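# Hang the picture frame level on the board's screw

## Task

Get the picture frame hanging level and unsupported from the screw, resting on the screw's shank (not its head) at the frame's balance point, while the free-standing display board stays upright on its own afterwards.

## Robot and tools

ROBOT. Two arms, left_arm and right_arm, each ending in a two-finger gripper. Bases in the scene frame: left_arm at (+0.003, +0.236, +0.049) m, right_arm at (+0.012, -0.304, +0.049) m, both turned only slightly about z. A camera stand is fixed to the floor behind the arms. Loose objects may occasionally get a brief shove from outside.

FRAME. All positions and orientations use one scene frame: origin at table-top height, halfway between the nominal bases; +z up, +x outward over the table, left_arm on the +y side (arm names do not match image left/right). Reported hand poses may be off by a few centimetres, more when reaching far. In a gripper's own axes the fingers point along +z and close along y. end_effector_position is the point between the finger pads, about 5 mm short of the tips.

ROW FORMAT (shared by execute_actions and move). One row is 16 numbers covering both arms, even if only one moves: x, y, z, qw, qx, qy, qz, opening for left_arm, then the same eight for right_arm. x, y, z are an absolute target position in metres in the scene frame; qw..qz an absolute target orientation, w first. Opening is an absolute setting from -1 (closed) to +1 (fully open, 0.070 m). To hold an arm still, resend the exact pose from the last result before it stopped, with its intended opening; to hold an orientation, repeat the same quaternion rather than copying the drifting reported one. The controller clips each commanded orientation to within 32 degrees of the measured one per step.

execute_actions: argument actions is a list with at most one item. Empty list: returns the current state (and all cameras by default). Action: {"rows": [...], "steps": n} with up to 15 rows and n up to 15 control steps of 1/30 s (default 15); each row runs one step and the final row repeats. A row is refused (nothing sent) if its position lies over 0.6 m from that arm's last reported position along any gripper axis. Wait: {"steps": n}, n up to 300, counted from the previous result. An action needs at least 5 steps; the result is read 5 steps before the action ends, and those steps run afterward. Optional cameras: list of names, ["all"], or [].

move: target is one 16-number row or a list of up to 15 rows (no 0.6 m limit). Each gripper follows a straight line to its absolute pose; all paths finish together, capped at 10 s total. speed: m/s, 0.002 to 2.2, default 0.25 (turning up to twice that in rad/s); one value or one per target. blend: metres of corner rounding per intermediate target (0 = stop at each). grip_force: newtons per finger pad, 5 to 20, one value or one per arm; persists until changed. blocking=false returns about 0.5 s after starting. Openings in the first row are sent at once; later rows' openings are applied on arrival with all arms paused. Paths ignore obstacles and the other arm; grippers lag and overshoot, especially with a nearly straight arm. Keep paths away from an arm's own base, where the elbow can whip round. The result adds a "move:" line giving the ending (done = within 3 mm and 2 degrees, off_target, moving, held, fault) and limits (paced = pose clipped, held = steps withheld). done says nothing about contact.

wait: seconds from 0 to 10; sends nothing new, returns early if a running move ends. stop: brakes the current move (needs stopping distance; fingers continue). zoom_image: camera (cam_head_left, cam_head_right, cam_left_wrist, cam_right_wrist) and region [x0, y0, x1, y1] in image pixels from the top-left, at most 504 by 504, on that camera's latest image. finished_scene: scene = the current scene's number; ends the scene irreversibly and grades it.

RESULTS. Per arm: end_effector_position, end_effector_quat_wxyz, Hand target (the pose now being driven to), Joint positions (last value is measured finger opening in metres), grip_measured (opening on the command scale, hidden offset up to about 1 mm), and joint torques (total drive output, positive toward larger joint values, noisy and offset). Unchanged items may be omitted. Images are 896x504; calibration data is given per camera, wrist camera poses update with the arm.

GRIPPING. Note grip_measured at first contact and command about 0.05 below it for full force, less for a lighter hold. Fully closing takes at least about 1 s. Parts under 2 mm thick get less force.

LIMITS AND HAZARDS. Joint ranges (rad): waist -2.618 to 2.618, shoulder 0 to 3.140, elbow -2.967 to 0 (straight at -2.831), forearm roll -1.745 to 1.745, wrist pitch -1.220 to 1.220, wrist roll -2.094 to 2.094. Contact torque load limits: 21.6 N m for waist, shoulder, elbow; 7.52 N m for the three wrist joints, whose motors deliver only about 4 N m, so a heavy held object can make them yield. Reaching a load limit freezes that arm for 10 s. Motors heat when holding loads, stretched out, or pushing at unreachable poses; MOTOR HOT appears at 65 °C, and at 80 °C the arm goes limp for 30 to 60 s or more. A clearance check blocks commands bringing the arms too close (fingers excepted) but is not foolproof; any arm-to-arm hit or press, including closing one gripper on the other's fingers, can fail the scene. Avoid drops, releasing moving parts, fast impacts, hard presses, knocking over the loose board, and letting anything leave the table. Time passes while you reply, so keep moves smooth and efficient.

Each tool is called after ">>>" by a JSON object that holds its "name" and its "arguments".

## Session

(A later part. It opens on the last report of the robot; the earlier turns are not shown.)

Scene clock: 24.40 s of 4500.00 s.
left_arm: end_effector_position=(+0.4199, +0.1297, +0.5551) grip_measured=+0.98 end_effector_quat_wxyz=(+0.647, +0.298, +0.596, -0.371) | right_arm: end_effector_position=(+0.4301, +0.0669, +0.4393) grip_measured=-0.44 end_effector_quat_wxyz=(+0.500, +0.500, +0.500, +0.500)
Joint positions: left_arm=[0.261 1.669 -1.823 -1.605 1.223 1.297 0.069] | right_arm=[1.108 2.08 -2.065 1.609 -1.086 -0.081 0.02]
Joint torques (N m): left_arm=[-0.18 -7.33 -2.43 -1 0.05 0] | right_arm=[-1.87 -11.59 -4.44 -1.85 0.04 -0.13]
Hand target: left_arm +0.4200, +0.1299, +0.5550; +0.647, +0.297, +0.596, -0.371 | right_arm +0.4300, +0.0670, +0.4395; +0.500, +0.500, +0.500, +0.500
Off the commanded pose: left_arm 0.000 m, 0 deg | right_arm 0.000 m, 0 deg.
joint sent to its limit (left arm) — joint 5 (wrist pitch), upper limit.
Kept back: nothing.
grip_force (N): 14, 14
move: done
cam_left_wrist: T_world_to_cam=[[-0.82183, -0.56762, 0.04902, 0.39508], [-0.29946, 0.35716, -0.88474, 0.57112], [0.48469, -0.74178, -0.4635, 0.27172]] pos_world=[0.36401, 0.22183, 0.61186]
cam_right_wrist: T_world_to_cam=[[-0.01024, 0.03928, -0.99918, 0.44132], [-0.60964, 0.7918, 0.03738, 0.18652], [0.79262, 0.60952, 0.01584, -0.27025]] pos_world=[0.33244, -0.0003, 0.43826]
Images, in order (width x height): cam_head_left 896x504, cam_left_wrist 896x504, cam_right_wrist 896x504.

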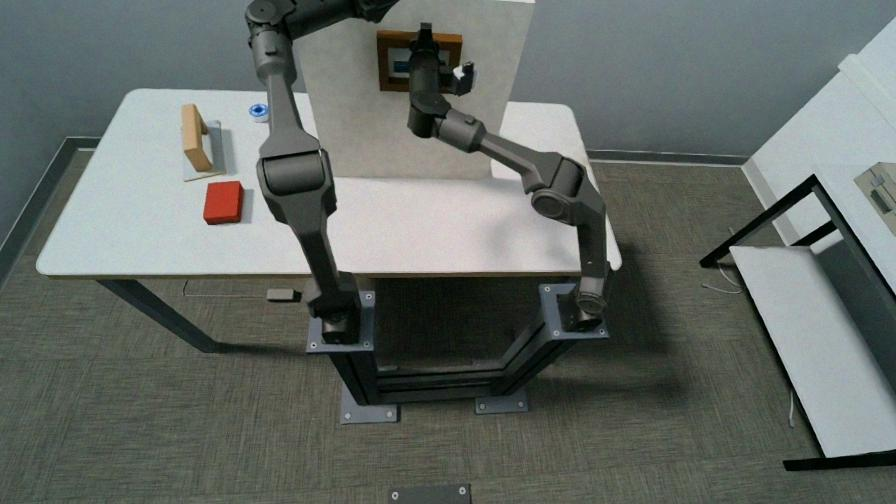

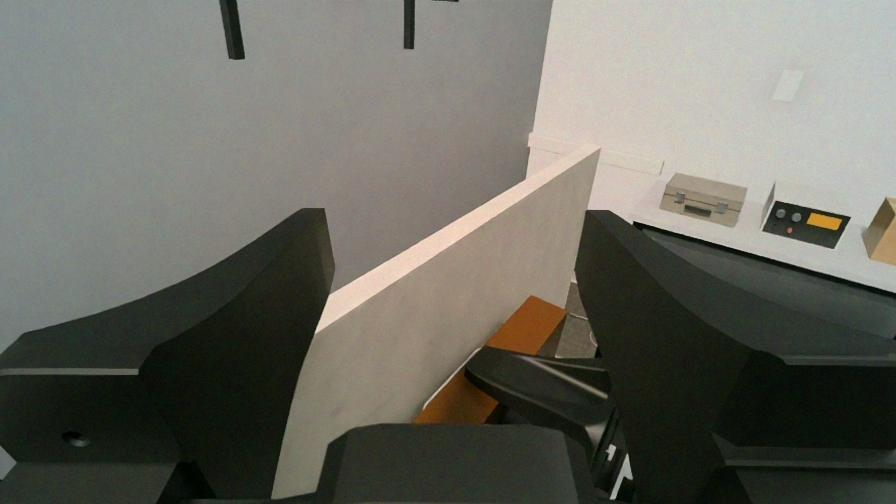

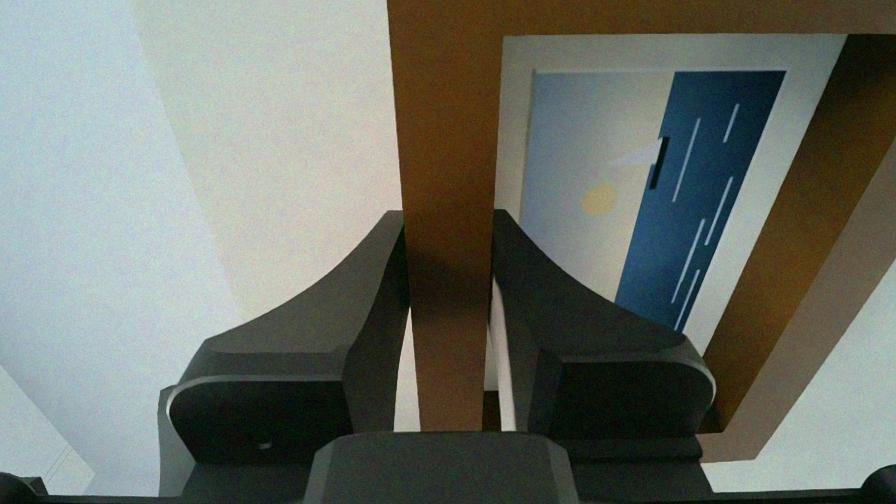

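>>> {"name": "move", "arguments": {"target": [[0.42,0.13,0.555,0.647,0.298,0.596,-0.372,1,0.430,0.067,0.4335,0.5,0.5,0.5,0.5,-0.53]], "speed": 0.04}}

>>> {"name": "move", "arguments": {"target": [[0.42,0.13,0.555,0.647,0.298,0.596,-0.372,1,0.430,0.067,0.4318,0.5,0.5,0.5,0.5,-0.53]], "speed": 0.03, "cameras": ["cam_left_wrist"]}}

>>> {"name": "zoom_image", "arguments": {"camera": "cam_left_wrist", "region": [400, 280, 580, 430]}}

Scene clock: 25.53 s of 4500.00 s.
left_arm: end_effector_position=(+0.4199, +0.1297, +0.5551) grip_measured=+0.98 end_effector_quat_wxyz=(+0.647, +0.298, +0.596, -0.371) | right_arm: end_effector_position=(+0.4301, +0.0669, +0.4330) grip_measured=-0.44 end_effector_quat_wxyz=(+0.500, +0.500, +0.500, +0.500)
Joint positions: left_arm=[0.261 1.669 -1.823 -1.605 1.223 1.297 0.069] | right_arm=[1.108 2.075 -2.032 1.594 -1.085 -0.051 0.02]
Joint torques (N m): left_arm=[-0.06 -7.34 -2.42 -0.95 0.07 -0.02] | right_arm=[-0.36 -11.47 -5.31 -1.56 0.16 -0.13]
Hand target: left_arm +0.4200, +0.1299, +0.5550; +0.647, +0.297, +0.596, -0.371 | right_arm +0.4300, +0.0670, +0.4335; +0.500, +0.500, +0.500, +0.500
Off the commanded pose: left_arm 0.000 m, 0 deg | right_arm 0.001 m, 0 deg.
joint sent to its limit (left arm) — joint 5 (wrist pitch), upper limit.
Kept back: nothing.
grip_force (N): 14, 14
move: done

Scene clock: 26.03 s of 4500.00 s.
left_arm: end_effector_position=(+0.4199, +0.1297, +0.5551) grip_measured=+0.98 end_effector_quat_wxyz=(+0.647, +0.298, +0.596, -0.371) | right_arm: end_effector_position=(+0.4301, +0.0668, +0.4318) grip_measured=-0.44 end_effector_quat_wxyz=(+0.500, +0.500, +0.500, +0.500)
Joint positions: left_arm=[0.261 1.669 -1.823 -1.605 1.223 1.297 0.069] | right_arm=[1.108 2.075 -2.025 1.591 -1.085 -0.043 0.02]
Joint torques (N m): left_arm=[-0.13 -7.29 -2.38 -0.96 0.06 -0.01] | right_arm=[0.53 -11.41 -4.2 -1.71 0.11 0.24]
Hand target: left_arm +0.4200, +0.1299, +0.5550; +0.647, +0.297, +0.596, -0.371 | right_arm +0.4300, +0.0670, +0.4318; +0.500, +0.500, +0.500, +0.500
Off the commanded pose: left_arm 0.000 m, 0 deg | right_arm 0.000 m, 0 deg.
joint sent to its limit (left arm) — joint 5 (wrist pitch), upper limit.
Kept back: nothing.
grip_force (N): 14, 14
move: done
cam_left_wrist: T_world_to_cam=[[-0.82183, -0.56762, 0.04902, 0.39508], [-0.29946, 0.35716, -0.88474, 0.57112], [0.48469, -0.74178, -0.4635, 0.27172]] pos_world=[0.36401, 0.22183, 0.61186]

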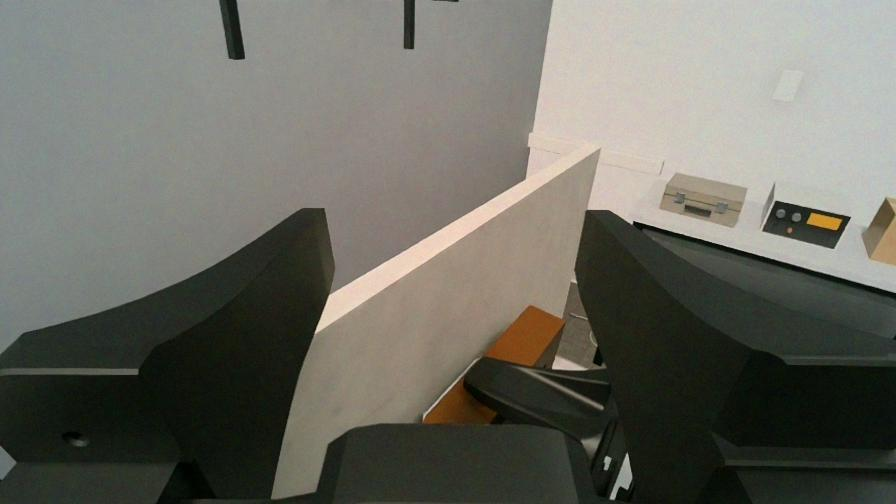

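Scaled by 2.800 from the camera's image (finer frame: 1280x720).

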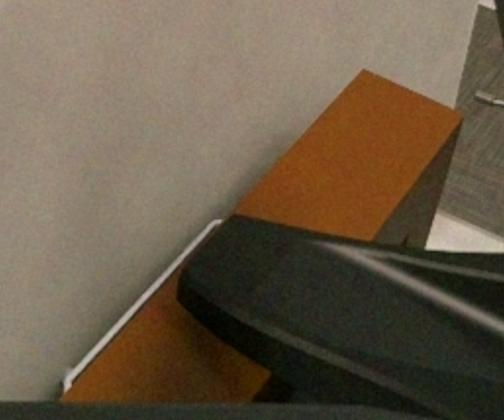

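>>> {"name": "move", "arguments": {"target": [0.42,0.13,0.555,0.647,0.298,0.596,-0.372,1,0.430,0.067,0.4285,0.5,0.5,0.5,0.5,-0.53], "speed": 0.03}}

>>> {"name": "move", "arguments": {"target": [0.42,0.13,0.555,0.647,0.298,0.596,-0.372,1,0.430,0.067,0.4268,0.5,0.5,0.5,0.5,-0.53], "speed": 0.03, "cameras": ["cam_left_wrist"]}}

>>> {"name": "zoom_image", "arguments": {"camera": "cam_left_wrist", "region": [400, 280, 580, 430]}}

Scene clock: 27.17 s of 4500.00 s.
left_arm: end_effector_position=(+0.4199, +0.1297, +0.5551) grip_measured=+0.98 end_effector_quat_wxyz=(+0.647, +0.298, +0.596, -0.371) | right_arm: end_effector_position=(+0.4301, +0.0668, +0.4280) grip_measured=-0.44 end_effector_quat_wxyz=(+0.500, +0.500, +0.500, +0.499)
Joint positions: left_arm=[0.261 1.669 -1.823 -1.605 1.223 1.297 0.069] | right_arm=[1.108 2.072 -2.007 1.583 -1.085 -0.026 0.02]
Joint torques (N m): left_arm=[-0.37 -7.22 -2.45 -0.97 0.08 0.02] | right_arm=[0.68 -11.42 -5.18 -1.58 0.11 -0.13]
Hand target: left_arm +0.4200, +0.1299, +0.5550; +0.647, +0.297, +0.596, -0.371 | right_arm +0.4300, +0.0670, +0.4285; +0.500, +0.500, +0.500, +0.500
Off the commanded pose: left_arm 0.000 m, 0 deg | right_arm 0.001 m, 0 deg.
joint sent to its limit (left arm) — joint 5 (wrist pitch), upper limit.
Kept back: nothing.
grip_force (N): 14, 14
move: done

Scene clock: 27.67 s of 4500.00 s.
left_arm: end_effector_position=(+0.4199, +0.1297, +0.5551) grip_measured=+0.98 end_effector_quat_wxyz=(+0.647, +0.298, +0.596, -0.371) | right_arm: end_effector_position=(+0.4301, +0.0669, +0.4270) grip_measured=-0.44 end_effector_quat_wxyz=(+0.500, +0.500, +0.500, +0.500)
Joint positions: left_arm=[0.261 1.669 -1.823 -1.605 1.223 1.297 0.069] | right_arm=[1.108 2.071 -2.001 1.579 -1.084 -0.019 0.02]
Joint torques (N m): left_arm=[-0.09 -7.33 -2.35 -0.99 0.07 0] | right_arm=[0.65 -11.29 -4.13 -1.63 0.09 0.23]
Hand target: left_arm +0.4200, +0.1299, +0.5550; +0.647, +0.297, +0.596, -0.371 | right_arm +0.4300, +0.0670, +0.4268; +0.500, +0.500, +0.500, +0.500
Off the commanded pose: left_arm 0.000 m, 0 deg | right_arm 0.000 m, 0 deg.
joint sent to its limit (left arm) — joint 5 (wrist pitch), upper limit.
Kept back: nothing.
grip_force (N): 14, 14
move: done
cam_left_wrist: T_world_to_cam=[[-0.82183, -0.56762, 0.04902, 0.39508], [-0.29946, 0.35716, -0.88474, 0.57112], [0.48469, -0.74178, -0.4635, 0.27172]] pos_world=[0.36401, 0.22183, 0.61186]

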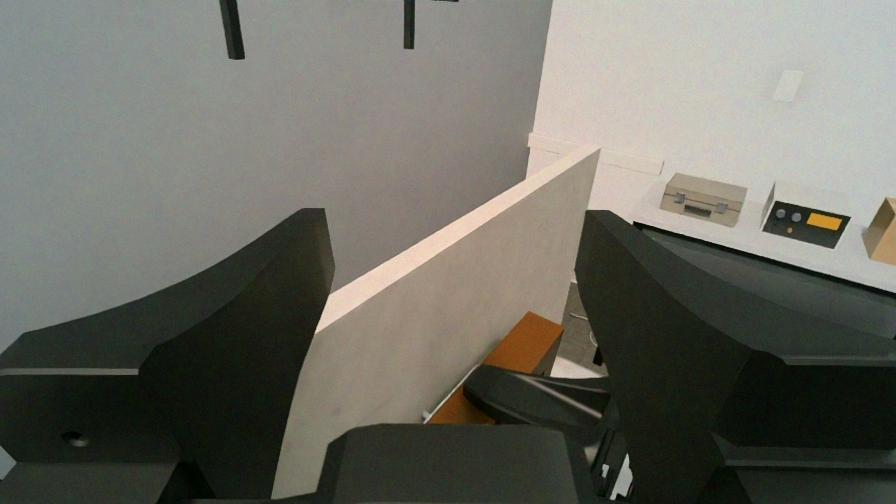

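Scaled by 2.800 from the camera's image (finer frame: 1280x720).

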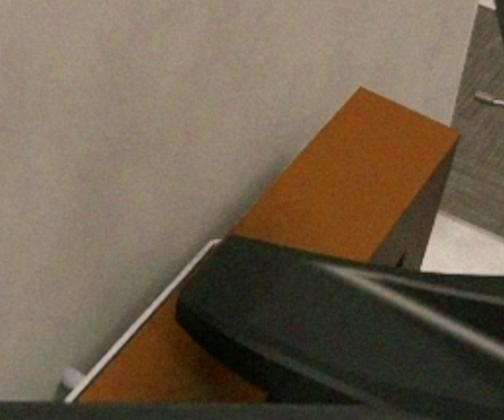

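>>> {"name": "move", "arguments": {"target": [0.42,0.13,0.555,0.647,0.298,0.596,-0.372,1,0.430,0.067,0.4252,0.5,0.5,0.5,0.5,-0.53], "speed": 0.03}}

>>> {"name": "move", "arguments": {"target": [0.42,0.13,0.555,0.647,0.298,0.596,-0.372,1,0.430,0.067,0.424,0.5,0.5,0.5,0.5,-0.53], "speed": 0.03, "cameras": ["cam_left_wrist","cam_right_wrist"]}}

>>> {"name": "zoom_image", "arguments": {"camera": "cam_left_wrist", "region": [400, 280, 580, 430]}}

Scene clock: 28.47 s of 4500.00 s.
left_arm: end_effector_position=(+0.4199, +0.1297, +0.5551) grip_measured=+0.98 end_effector_quat_wxyz=(+0.647, +0.298, +0.596, -0.371) | right_arm: end_effector_position=(+0.4300, +0.0670, +0.4262) grip_measured=-0.44 end_effector_quat_wxyz=(+0.500, +0.499, +0.499, +0.501)
Joint positions: left_arm=[0.261 1.669 -1.823 -1.605 1.223 1.297 0.069] | right_arm=[1.108 2.07 -1.994 1.573 -1.083 -0.01 0.02]
Joint torques (N m): left_arm=[-0.16 -7.23 -2.34 -0.98 0.05 0] | right_arm=[0.31 -9.56 -3.11 -0.34 -0.52 -0.29]
Hand target: left_arm +0.4200, +0.1299, +0.5550; +0.647, +0.297, +0.596, -0.371 | right_arm +0.4300, +0.0670, +0.4252; +0.500, +0.500, +0.500, +0.500
Off the commanded pose: left_arm 0.000 m, 0 deg | right_arm 0.001 m, 0 deg.
joint sent to its limit (left arm) — joint 5 (wrist pitch), upper limit.
Kept back: nothing.
grip_force (N): 14, 14
move: done

Scene clock: 28.97 s of 4500.00 s.
left_arm: end_effector_position=(+0.4199, +0.1297, +0.5551) grip_measured=+0.98 end_effector_quat_wxyz=(+0.647, +0.298, +0.596, -0.371) | right_arm: end_effector_position=(+0.4299, +0.0669, +0.4257) grip_measured=-0.44 end_effector_quat_wxyz=(+0.500, +0.499, +0.499, +0.501)
Joint positions: left_arm=[0.261 1.669 -1.823 -1.605 1.223 1.297 0.069] | right_arm=[1.108 2.069 -1.989 1.57 -1.083 -0.005 0.02]
Joint torques (N m): left_arm=[-0.35 -7.24 -2.35 -0.95 0.08 -0.04] | right_arm=[-0.39 -6.77 -1.4 0.78 -0.98 -0.07]
Hand target: left_arm +0.4200, +0.1299, +0.5550; +0.647, +0.297, +0.596, -0.371 | right_arm +0.4300, +0.0670, +0.4240; +0.500, +0.500, +0.500, +0.500
Off the commanded pose: left_arm 0.000 m, 0 deg | right_arm 0.002 m, 0 deg.
joint sent to its limit (left arm) — joint 5 (wrist pitch), upper limit.
Kept back: nothing.
grip_force (N): 14, 14
move: done
cam_left_wrist: T_world_to_cam=[[-0.82183, -0.56762, 0.04902, 0.39508], [-0.29946, 0.35716, -0.88474, 0.57112], [0.48469, -0.74178, -0.4635, 0.27172]] pos_world=[0.36401, 0.22183, 0.61186]
cam_right_wrist: T_world_to_cam=[[-0.00621, 0.03972, -0.99919, 0.42601], [-0.61096, 0.79088, 0.03523, 0.18847], [0.79164, 0.61069, 0.01935, -0.27114]] pos_world=[0.33244, -0.0004, 0.42427]

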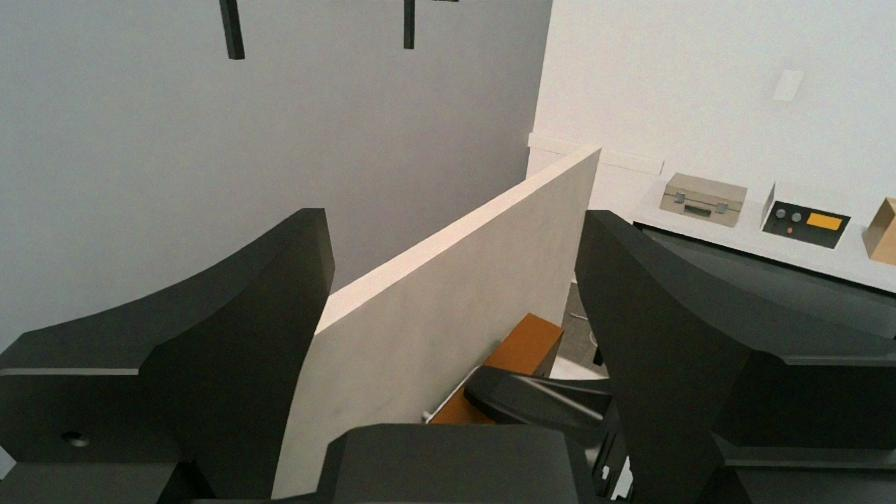

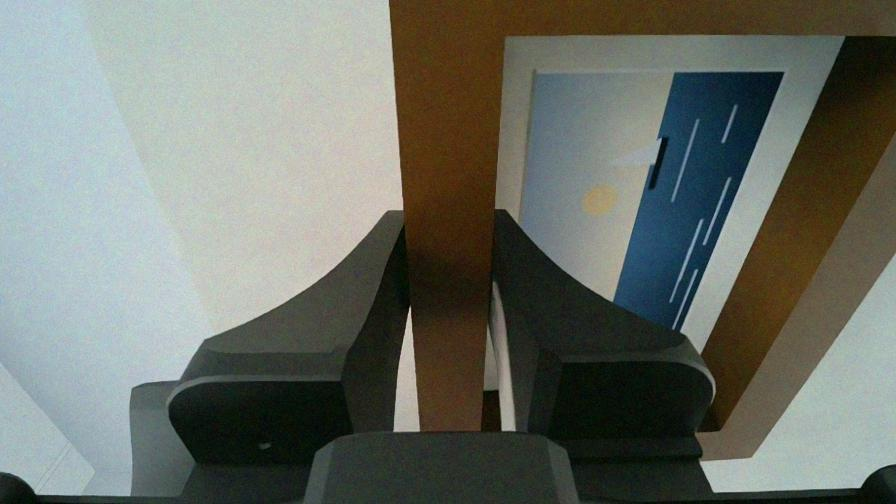

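Scaled by 2.800 from the camera's image (finer frame: 1280x720).

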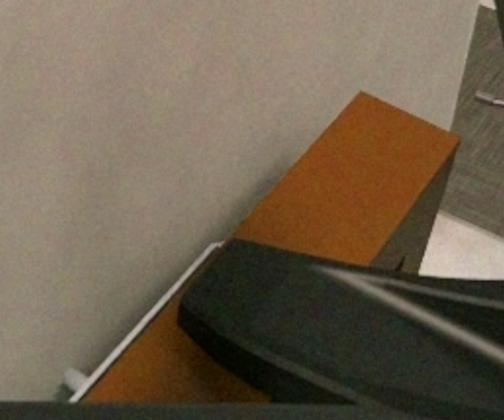

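Contact made, now pressing; relax to .4258 and release.

>>> {"name": "move", "arguments": {"target": [[0.42,0.13,0.555,0.647,0.298,0.596,-0.372,1,0.430,0.067,0.4258,0.5,0.5,0.5,0.5,-0.5],[0.42,0.13,0.555,0.647,0.298,0.596,-0.372,1,0.430,0.067,0.4258,0.5,0.5,0.5,0.5,-0.2]], "speed": 0.03, "cameras": ["cam_left_wrist","cam_right_wrist"]}}

>>> {"name": "zoom_image", "arguments": {"camera": "cam_left_wrist", "region": [400, 280, 580, 430]}}

Scene clock: 30.60 s of 4500.00 s.
left_arm: end_effector_position=(+0.4199, +0.1297, +0.5551) grip_measured=+0.98 end_effector_quat_wxyz=(+0.647, +0.298, +0.596, -0.371) | right_arm: end_effector_position=(+0.4305, +0.0667, +0.4247) grip_measured=-0.20 end_effector_quat_wxyz=(+0.500, +0.500, +0.501, +0.499)
Joint positions: left_arm=[0.261 1.669 -1.823 -1.605 1.223 1.297 0.069] | right_arm=[1.107 2.072 -1.994 1.578 -1.085 -0.014 0.028]
Joint torques (N m): left_arm=[-0.09 -7.1 -2.51 -0.96 0.07 0.01] | right_arm=[0.74 -10.36 -4.54 -1.22 0.11 0.17]
Hand target: left_arm +0.4200, +0.1299, +0.5550; +0.647, +0.297, +0.596, -0.371 | right_arm +0.4300, +0.0670, +0.4258; +0.500, +0.500, +0.500, +0.500
Off the commanded pose: left_arm 0.000 m, 0 deg | right_arm 0.001 m, 0 deg.
joint sent to its limit (left arm) — joint 5 (wrist pitch), upper limit.
Kept back: nothing.
grip_force (N): 14, 14
move: done
cam_left_wrist: T_world_to_cam=[[-0.82183, -0.56762, 0.04902, 0.39508], [-0.29946, 0.35716, -0.88474, 0.57112], [0.48469, -0.74178, -0.4635, 0.27172]] pos_world=[0.36401, 0.22183, 0.61186]
cam_right_wrist: T_world_to_cam=[[-0.01156, 0.03651, -0.99927, 0.4276], [-0.60901, 0.79234, 0.03599, 0.18776], [0.79308, 0.60898, 0.01308, -0.26927]] pos_world=[0.33284, -0.0004, 0.42405]

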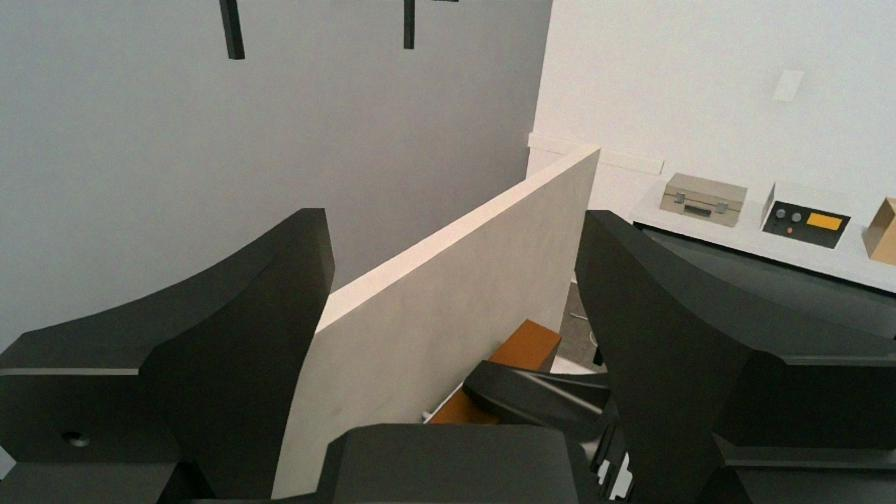

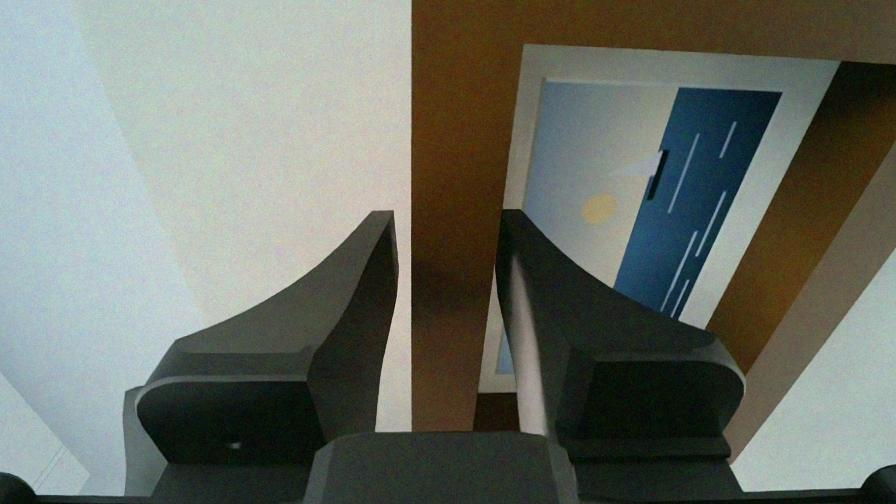

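Scaled by 2.800 from the camera's image (finer frame: 1280x720).

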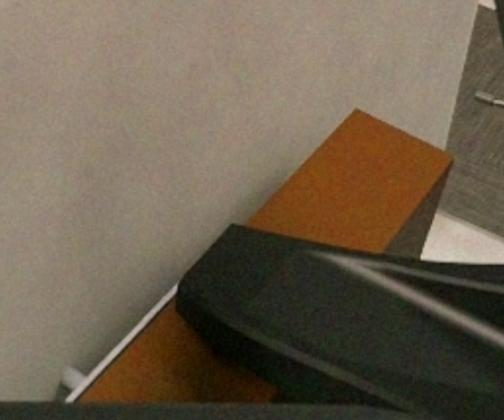

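>>> {"name": "move", "arguments": {"target": [[0.42,0.13,0.555,0.647,0.298,0.596,-0.372,1,0.430,0.067,0.4258,0.5,0.5,0.5,0.5,0.2]], "speed": 0.03, "cameras": ["cam_left_wrist","cam_right_wrist"]}}

>>> {"name": "zoom_image", "arguments": {"camera": "cam_left_wrist", "region": [400, 280, 580, 430]}}

Scene clock: 31.40 s of 4500.00 s.
left_arm: end_effector_position=(+0.4199, +0.1297, +0.5551) grip_measured=+0.98 end_effector_quat_wxyz=(+0.647, +0.298, +0.596, -0.371) | right_arm: end_effector_position=(+0.4301, +0.0669, +0.4255) grip_measured=+0.20 end_effector_quat_wxyz=(+0.500, +0.500, +0.500, +0.499)
Joint positions: left_arm=[0.261 1.669 -1.823 -1.605 1.223 1.297 0.069] | right_arm=[1.108 2.071 -1.995 1.578 -1.085 -0.014 0.042]
Joint torques (N m): left_arm=[-0.12 -7.17 -2.47 -0.95 0.1 0.02] | right_arm=[0.72 -10.3 -4.58 -1.23 0.11 0.17]
Hand target: left_arm +0.4200, +0.1299, +0.5550; +0.647, +0.297, +0.596, -0.371 | right_arm +0.4300, +0.0670, +0.4258; +0.500, +0.500, +0.500, +0.500
Off the commanded pose: left_arm 0.000 m, 0 deg | right_arm 0.000 m, 0 deg.
joint sent to its limit (left arm) — joint 5 (wrist pitch), upper limit.
Kept back: nothing.
grip_force (N): 14, 14
move: done
cam_left_wrist: T_world_to_cam=[[-0.82183, -0.56762, 0.04902, 0.39508], [-0.29946, 0.35716, -0.88474, 0.57112], [0.48469, -0.74178, -0.4635, 0.27172]] pos_world=[0.36401, 0.22183, 0.61186]
cam_right_wrist: T_world_to_cam=[[-0.01083, 0.03802, -0.99922, 0.42794], [-0.60972, 0.79176, 0.03673, 0.18734], [0.79254, 0.60964, 0.01461, -0.26949]] pos_world=[0.33244, -0.0003, 0.42466]

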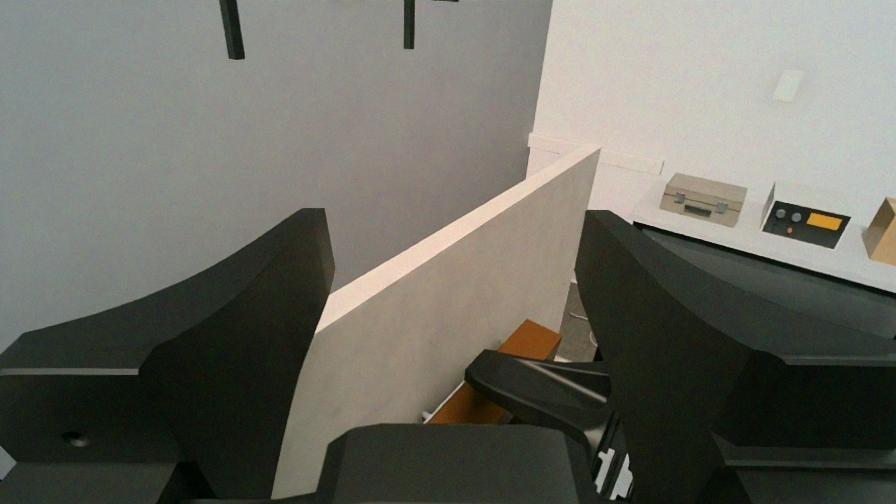

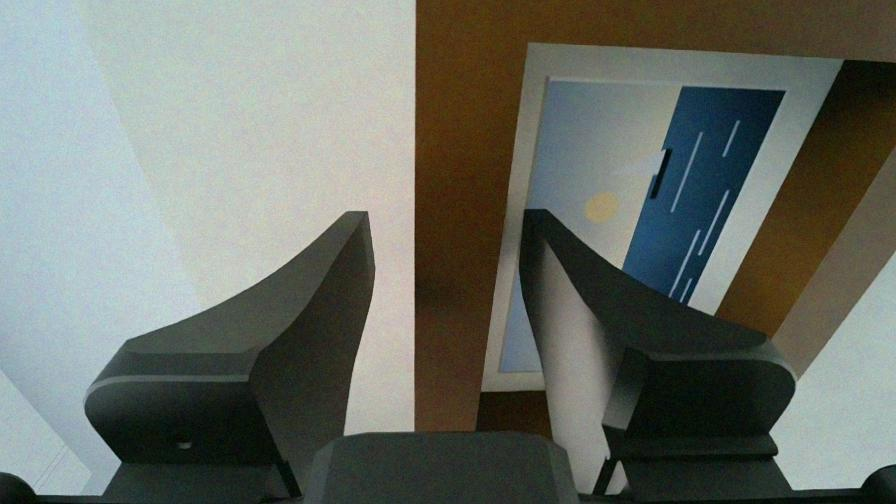

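Scaled by 2.800 from the camera's image (finer frame: 1280x720).

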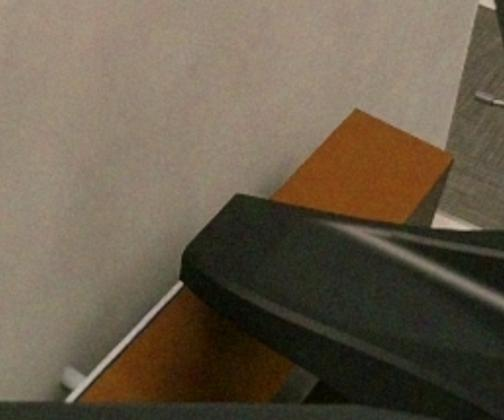

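>>> {"name": "move", "arguments": {"target": [[0.42,0.13,0.555,0.647,0.298,0.596,-0.372,1,0.430,0.067,0.4237,0.4822,0.5172,0.4822,0.5172,0.2],[0.42,0.13,0.555,0.647,0.298,0.596,-0.372,1,0.430,0.067,0.4237,0.4822,0.5172,0.4822,0.5172,-0.5]], "speed": 0.04, "grip_force": 10, "cameras": ["cam_right_wrist"]}}

Scene clock: 33.80 s of 4500.00 s.
left_arm: end_effector_position=(+0.4199, +0.1297, +0.5551) grip_measured=+0.98 end_effector_quat_wxyz=(+0.647, +0.298, +0.596, -0.371) | right_arm: end_effector_position=(+0.4300, +0.0666, +0.4246) grip_measured=-0.43 end_effector_quat_wxyz=(+0.482, +0.517, +0.481, +0.518)
Joint positions: left_arm=[0.261 1.669 -1.823 -1.605 1.223 1.297 0.069] | right_arm=[1.108 2.069 -1.986 1.571 -1.085 0.067 0.02]
Joint torques (N m): left_arm=[-0.3 -7.21 -2.49 -0.96 0.11 -0.02] | right_arm=[0.68 -9.16 -3.68 -0.83 0.1 -0.15]
Hand target: left_arm +0.4200, +0.1299, +0.5550; +0.647, +0.297, +0.596, -0.371 | right_arm +0.4300, +0.0670, +0.4237; +0.482, +0.517, +0.482, +0.517
Off the commanded pose: left_arm 0.000 m, 0 deg | right_arm 0.001 m, 0 deg.
joint sent to its limit (left arm) — joint 5 (wrist pitch), upper limit.
Kept back: nothing.
grip_force (N): 10, 10
move: done
cam_right_wrist: T_world_to_cam=[[-0.00815, 0.10983, -0.99392, 0.41884], [-0.60985, 0.78716, 0.09198, 0.1644], [0.79248, 0.60689, 0.06057, -0.28855]] pos_world=[0.33234, -0.0003, 0.41865]

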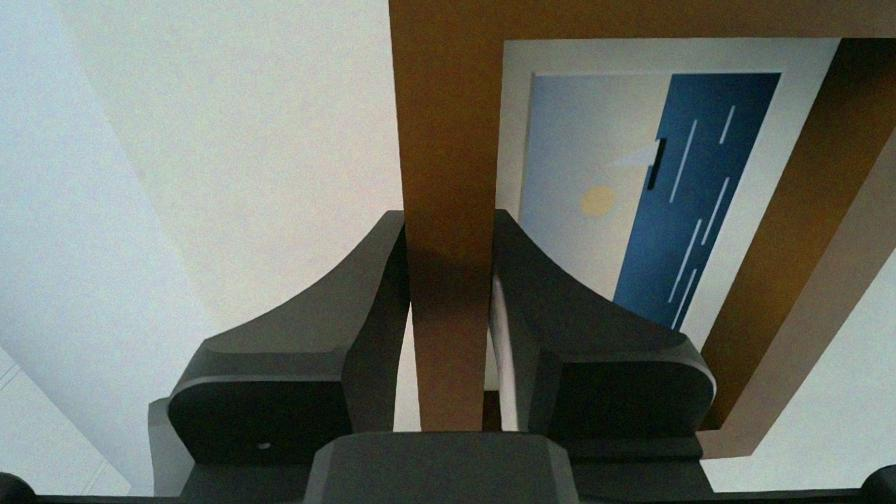

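>>> {"name": "move", "arguments": {"target": [[0.42,0.13,0.555,0.647,0.298,0.596,-0.372,1,0.430,0.067,0.4305,0.4822,0.5172,0.4822,0.5172,-0.52],[0.42,0.13,0.555,0.647,0.298,0.596,-0.372,1,0.430,0.0696,0.4305,0.5,0.5,0.5,0.5,-0.52],[0.42,0.13,0.555,0.647,0.298,0.596,-0.372,1,0.430,0.0696,0.4256,0.5,0.5,0.5,0.5,-0.52]], "speed": 0.04, "grip_force": 13}}

Scene clock: 35.80 s of 4500.00 s.
left_arm: end_effector_position=(+0.4199, +0.1297, +0.5551) grip_measured=+0.98 end_effector_quat_wxyz=(+0.647, +0.298, +0.596, -0.371) | right_arm: end_effector_position=(+0.4301, +0.0690, +0.4272) grip_measured=-0.43 end_effector_quat_wxyz=(+0.501, +0.500, +0.498, +0.501)
Joint positions: left_arm=[0.261 1.669 -1.823 -1.605 1.223 1.297 0.069] | right_arm=[1.111 2.081 -2.015 1.578 -1.089 -0.02 0.02]
Joint torques (N m): left_arm=[-0.38 -7.2 -2.57 -0.91 0.06 -0.02] | right_arm=[0.7 -8.67 -2.89 -0.47 0.43 -0.25]
Hand target: left_arm +0.4200, +0.1299, +0.5550; +0.647, +0.297, +0.596, -0.371 | right_arm +0.4300, +0.0696, +0.4256; +0.500, +0.500, +0.500, +0.500
Off the commanded pose: left_arm 0.000 m, 0 deg | right_arm 0.002 m, 0 deg.
joint sent to its limit (left arm) — joint 5 (wrist pitch), upper limit.
Kept back: nothing.
grip_force (N): 13, 13
move: done

>>> {"name": "wait", "arguments": {"seconds": 0.1, "cameras": ["cam_left_wrist","cam_right_wrist"]}}

>>> {"name": "zoom_image", "arguments": {"camera": "cam_left_wrist", "region": [400, 280, 580, 430]}}

>>> {"name": "zoom_image", "arguments": {"camera": "cam_left_wrist", "region": [400, 370, 460, 430]}}

Scene clock: 36.10 s of 4500.00 s.
left_arm: end_effector_position=(+0.4199, +0.1297, +0.5551) grip_measured=+0.98 end_effector_quat_wxyz=(+0.647, +0.298, +0.596, -0.371) | right_arm: end_effector_position=(+0.4300, +0.0688, +0.4271) grip_measured=-0.43 end_effector_quat_wxyz=(+0.501, +0.500, +0.498, +0.501)
Joint positions: left_arm=[0.261 1.669 -1.823 -1.605 1.223 1.297 0.069] | right_arm=[1.111 2.081 -2.014 1.579 -1.089 -0.02 0.02]
Joint torques (N m): left_arm=[-0.57 -6.98 -2.62 -0.94 0.05 -0.03] | right_arm=[1.05 -7.18 -2.36 -0.05 0.71 -0.29]
Hand target: left_arm +0.4200, +0.1299, +0.5550; +0.647, +0.297, +0.596, -0.371 | right_arm +0.4300, +0.0696, +0.4256; +0.500, +0.500, +0.500, +0.500
Off the commanded pose: left_arm 0.000 m, 0 deg | right_arm 0.002 m, 0 deg.
Steps of this call (1-9: nothing new was sent). Readings (end_effector_position of left_arm | right_arm):
1: (+0.4199, +0.1297, +0.5551) | (+0.4301, +0.0690, +0.4272)
2: (+0.4199, +0.1297, +0.5551) | (+0.4301, +0.0690, +0.4272)
4: (+0.4199, +0.1297, +0.5551) | (+0.4301, +0.0690, +0.4269)
8: (+0.4199, +0.1297, +0.5551) | (+0.4300, +0.0688, +0.4271)
9: the state above
grip_force (N): 13, 13
cam_left_wrist: T_world_to_cam=[[-0.82183, -0.56762, 0.04902, 0.39508], [-0.29946, 0.35716, -0.88474, 0.57112], [0.48469, -0.74178, -0.4635, 0.27172]] pos_world=[0.36401, 0.22183, 0.61186]
cam_right_wrist: T_world_to_cam=[[-0.00701, 0.04118, -0.99913, 0.42756], [-0.6089, 0.79239, 0.03693, 0.18524], [0.79322, 0.60862, 0.01952, -0.27288]] pos_world=[0.33224, 0.0017, 0.42567]

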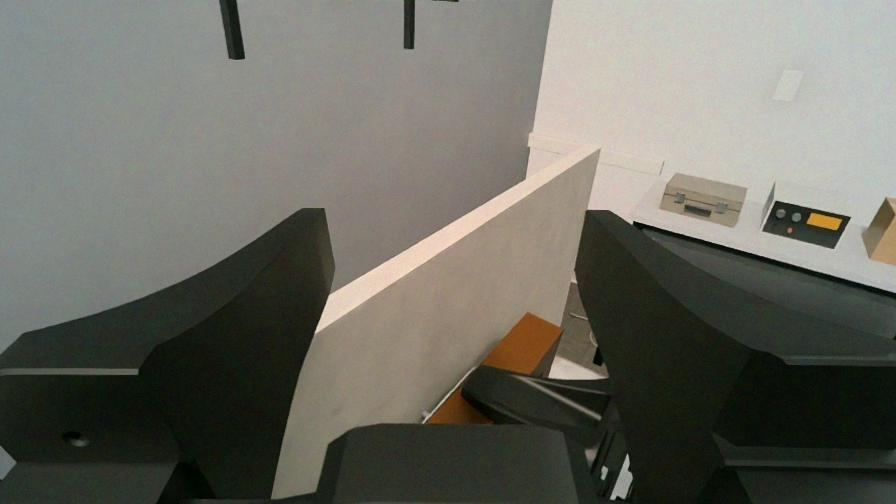

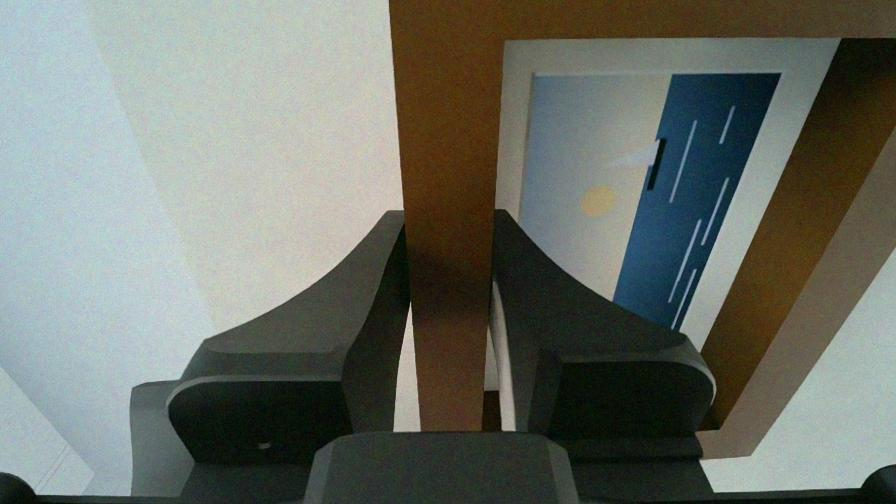

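Scaled by 2.800 from the camera's image (finer frame: 1280x720).

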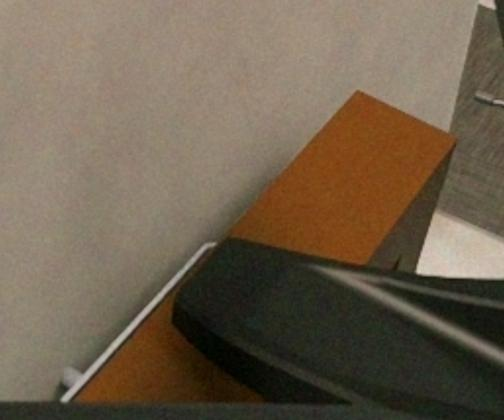

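Scaled by 8.400 from the camera's image (finer frame: 1280x720).

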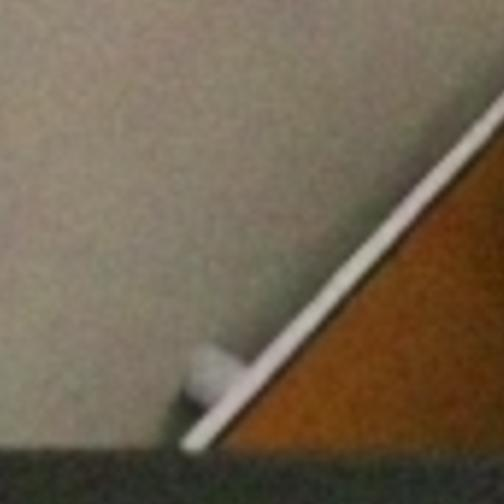

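>>> {"name": "move", "arguments": {"target": [[0.42,0.13,0.555,0.647,0.298,0.596,-0.372,1,0.430,0.0695,0.4268,0.5,0.5,0.5,0.5,-0.5],[0.42,0.13,0.555,0.647,0.298,0.596,-0.372,1,0.430,0.0695,0.4268,0.5,0.5,0.5,0.5,0.2]], "speed": 0.03, "cameras": ["cam_left_wrist","cam_right_wrist"]}}

>>> {"name": "zoom_image", "arguments": {"camera": "cam_left_wrist", "region": [400, 280, 580, 430]}}

>>> {"name": "zoom_image", "arguments": {"camera": "cam_left_wrist", "region": [400, 370, 460, 430]}}

Scene clock: 37.87 s of 4500.00 s.
left_arm: end_effector_position=(+0.4199, +0.1297, +0.5551) grip_measured=+0.98 end_effector_quat_wxyz=(+0.647, +0.298, +0.596, -0.371) | right_arm: end_effector_position=(+0.4298, +0.0703, +0.4259) grip_measured=+0.20 end_effector_quat_wxyz=(+0.500, +0.500, +0.501, +0.500)
Joint positions: left_arm=[0.261 1.669 -1.823 -1.605 1.223 1.297 0.069] | right_arm=[1.112 2.083 -2.018 1.584 -1.087 -0.027 0.042]
Joint torques (N m): left_arm=[-0.48 -7.08 -2.51 -0.92 0.09 -0.01] | right_arm=[-0.43 -10.4 -4.5 -1.23 -0.14 0.13]
Hand target: left_arm +0.4200, +0.1299, +0.5550; +0.647, +0.297, +0.596, -0.371 | right_arm +0.4300, +0.0695, +0.4268; +0.500, +0.500, +0.500, +0.500
Off the commanded pose: left_arm 0.000 m, 0 deg | right_arm 0.001 m, 0 deg.
joint sent to its limit (left arm) — joint 5 (wrist pitch), upper limit.
Kept back: nothing.
grip_force (N): 13, 13
move: done
cam_left_wrist: T_world_to_cam=[[-0.82183, -0.56762, 0.04902, 0.39508], [-0.29946, 0.35716, -0.88474, 0.57112], [0.48469, -0.74178, -0.4635, 0.27172]] pos_world=[0.36401, 0.22183, 0.61186]
cam_right_wrist: T_world_to_cam=[[-0.0114, 0.03715, -0.99925, 0.42851], [-0.61124, 0.79061, 0.03637, 0.18538], [0.79136, 0.61119, 0.01369, -0.27059]] pos_world=[0.33233, 0.0029, 0.42515]

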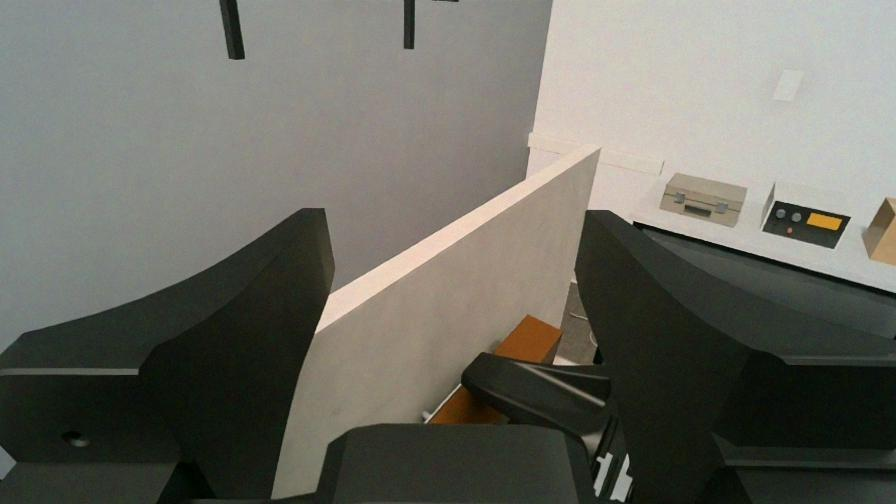

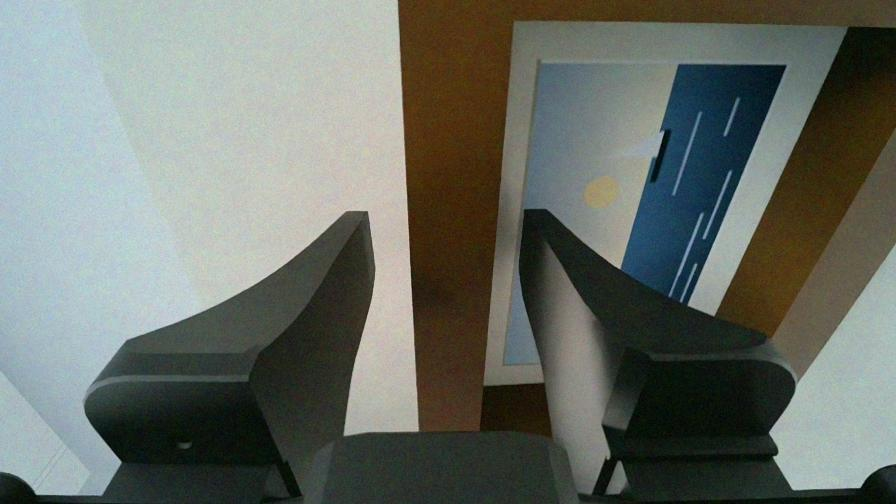

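Scaled by 2.800 from the camera's image (finer frame: 1280x720).

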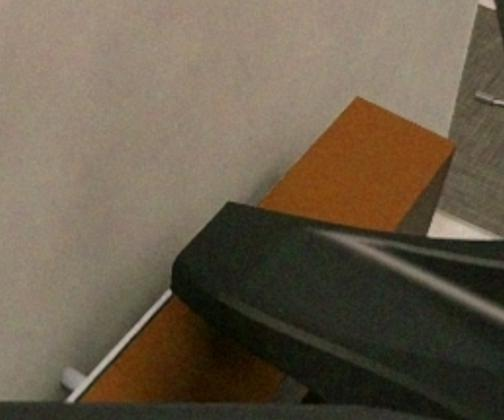

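Scaled by 8.400 from the camera's image (finer frame: 1280x720).

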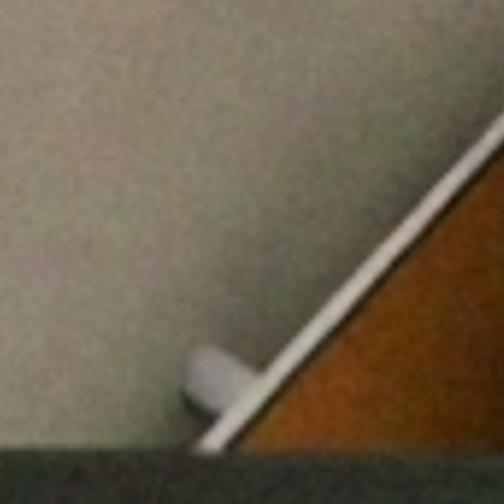

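>>> {"name": "move", "arguments": {"target": [[0.42,0.13,0.555,0.647,0.298,0.596,-0.372,1,0.345,0.0700,0.4262,0.5,0.5,0.5,0.5,0.2],[0.42,0.13,0.555,0.647,0.298,0.596,-0.372,1,0.25,-0.15,0.40,0.5,0.5,0.5,0.5,0.2]], "speed": 0.2, "cameras": ["cam_left_wrist","cam_head_left","cam_head_right"]}}

>>> {"name": "zoom_image", "arguments": {"camera": "cam_head_left", "region": [365, 15, 475, 110]}}

>>> {"name": "zoom_image", "arguments": {"camera": "cam_head_right", "region": [350, 15, 460, 110]}}

>>> {"name": "zoom_image", "arguments": {"camera": "cam_left_wrist", "region": [400, 280, 580, 430]}}

>>> {"name": "zoom_image", "arguments": {"camera": "cam_head_left", "region": [310, 155, 510, 195]}}

>>> {"name": "zoom_image", "arguments": {"camera": "cam_head_right", "region": [330, 160, 530, 200]}}

Scene clock: 41.00 s of 4500.00 s.
left_arm: end_effector_position=(+0.4199, +0.1297, +0.5551) grip_measured=+0.98 end_effector_quat_wxyz=(+0.647, +0.298, +0.596, -0.371) | right_arm: end_effector_position=(+0.2507, -0.1505, +0.4002) grip_measured=+0.20 end_effector_quat_wxyz=(+0.449, +0.461, +0.547, +0.535)
Joint positions: left_arm=[0.261 1.669 -1.823 -1.605 1.223 1.297 0.069] | right_arm=[1.42 0.946 -0.702 1.54 -1.225 0.161 0.042]
Joint torques (N m): left_arm=[-0.67 -6.87 -2.81 -0.93 0.06 -0.01] | right_arm=[-0.2 0.22 -3.95 -1.27 -0.06 0.17]
Hand target: left_arm +0.4200, +0.1299, +0.5550; +0.647, +0.297, +0.596, -0.371 | right_arm +0.2508, -0.1501, +0.4000; +0.449, +0.461, +0.547, +0.535
Off the commanded pose: left_arm 0.000 m, 0 deg | right_arm 0.001 m, 10 deg.
joint sent to its limit (left arm) — joint 5 (wrist pitch), upper limit.
joint sent to its limit (right arm) — joint 5 (wrist pitch), lower limit.
Kept back: nothing.
grip_force (N): 13, 13
move: off_target (right_arm)
cam_left_wrist: T_world_to_cam=[[-0.82183, -0.56762, 0.04902, 0.39508], [-0.29946, 0.35716, -0.88474, 0.57112], [0.48469, -0.74178, -0.4635, 0.27172]] pos_world=[0.36401, 0.22183, 0.61186]
Images, in order (width x height): cam_head_left 896x504, cam_head_right 896x504, cam_left_wrist 896x504.

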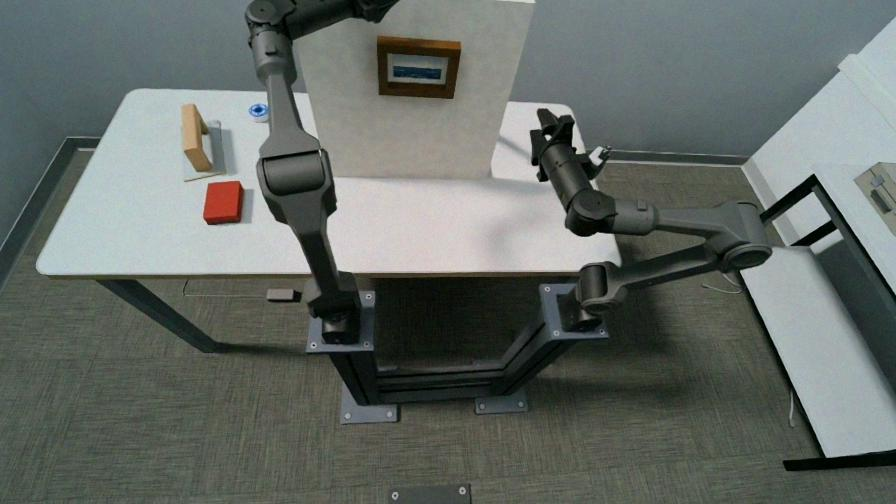

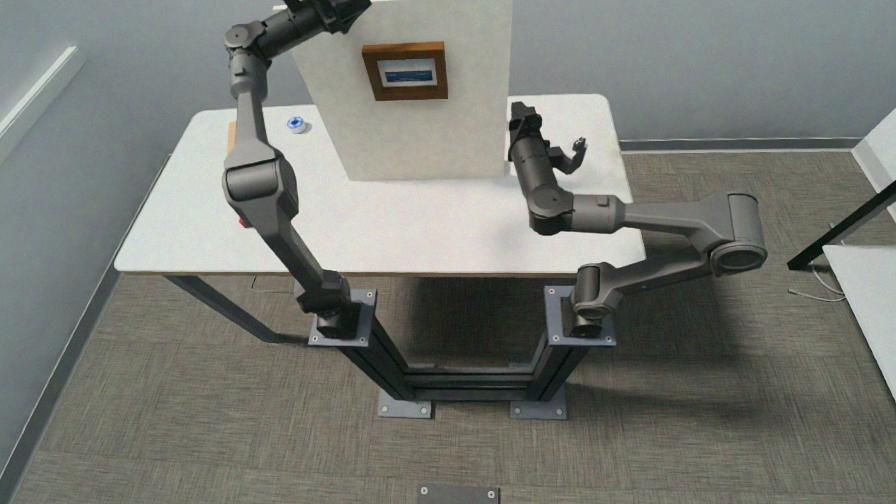

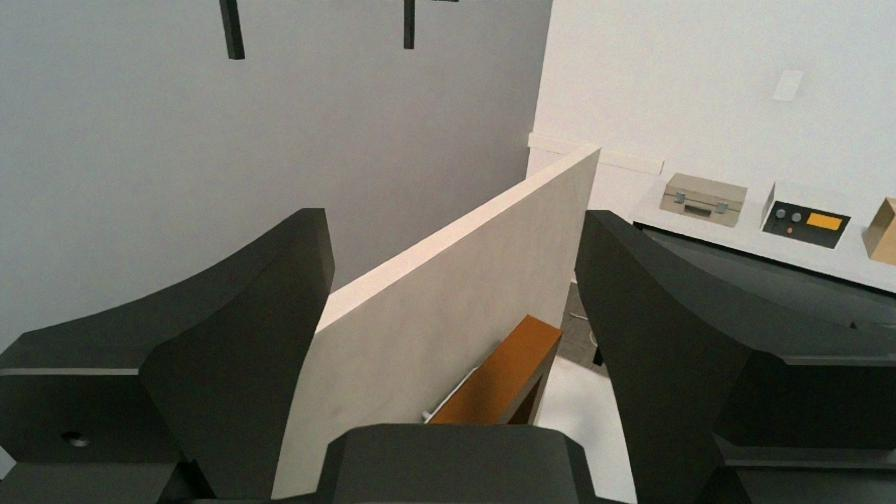

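Scaled by 4.582 from the camera's image (finer frame: 1280x720).

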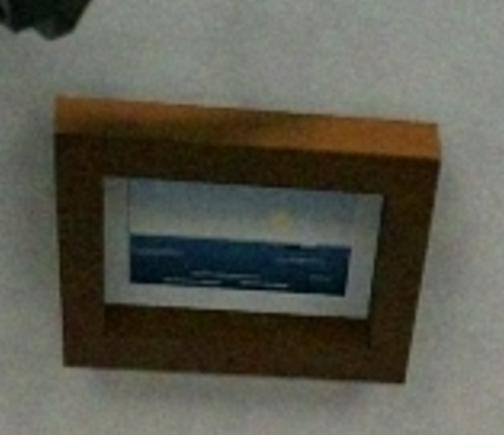

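Scaled by 4.582 from the camera's image (finer frame: 1280x720).

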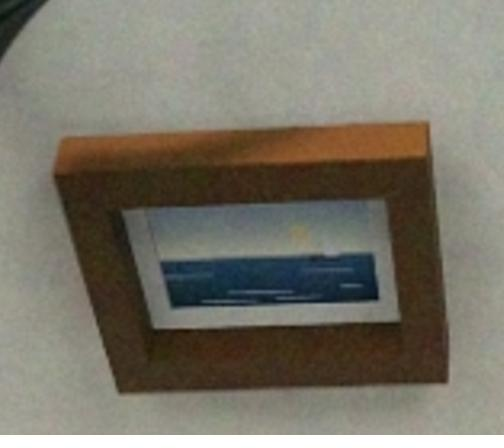

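Scaled by 2.800 from the camera's image (finer frame: 1280x720).

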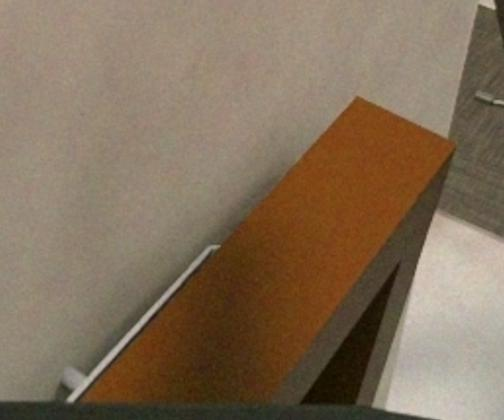

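Scaled by 2.520 from the camera's image (finer frame: 1280x720).

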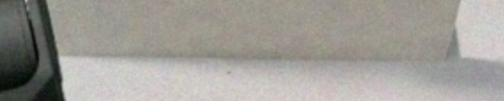

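Scaled by 2.520 from the camera's image (finer frame: 1280x720).

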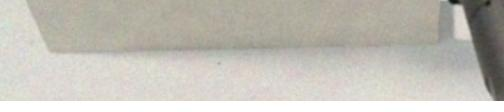

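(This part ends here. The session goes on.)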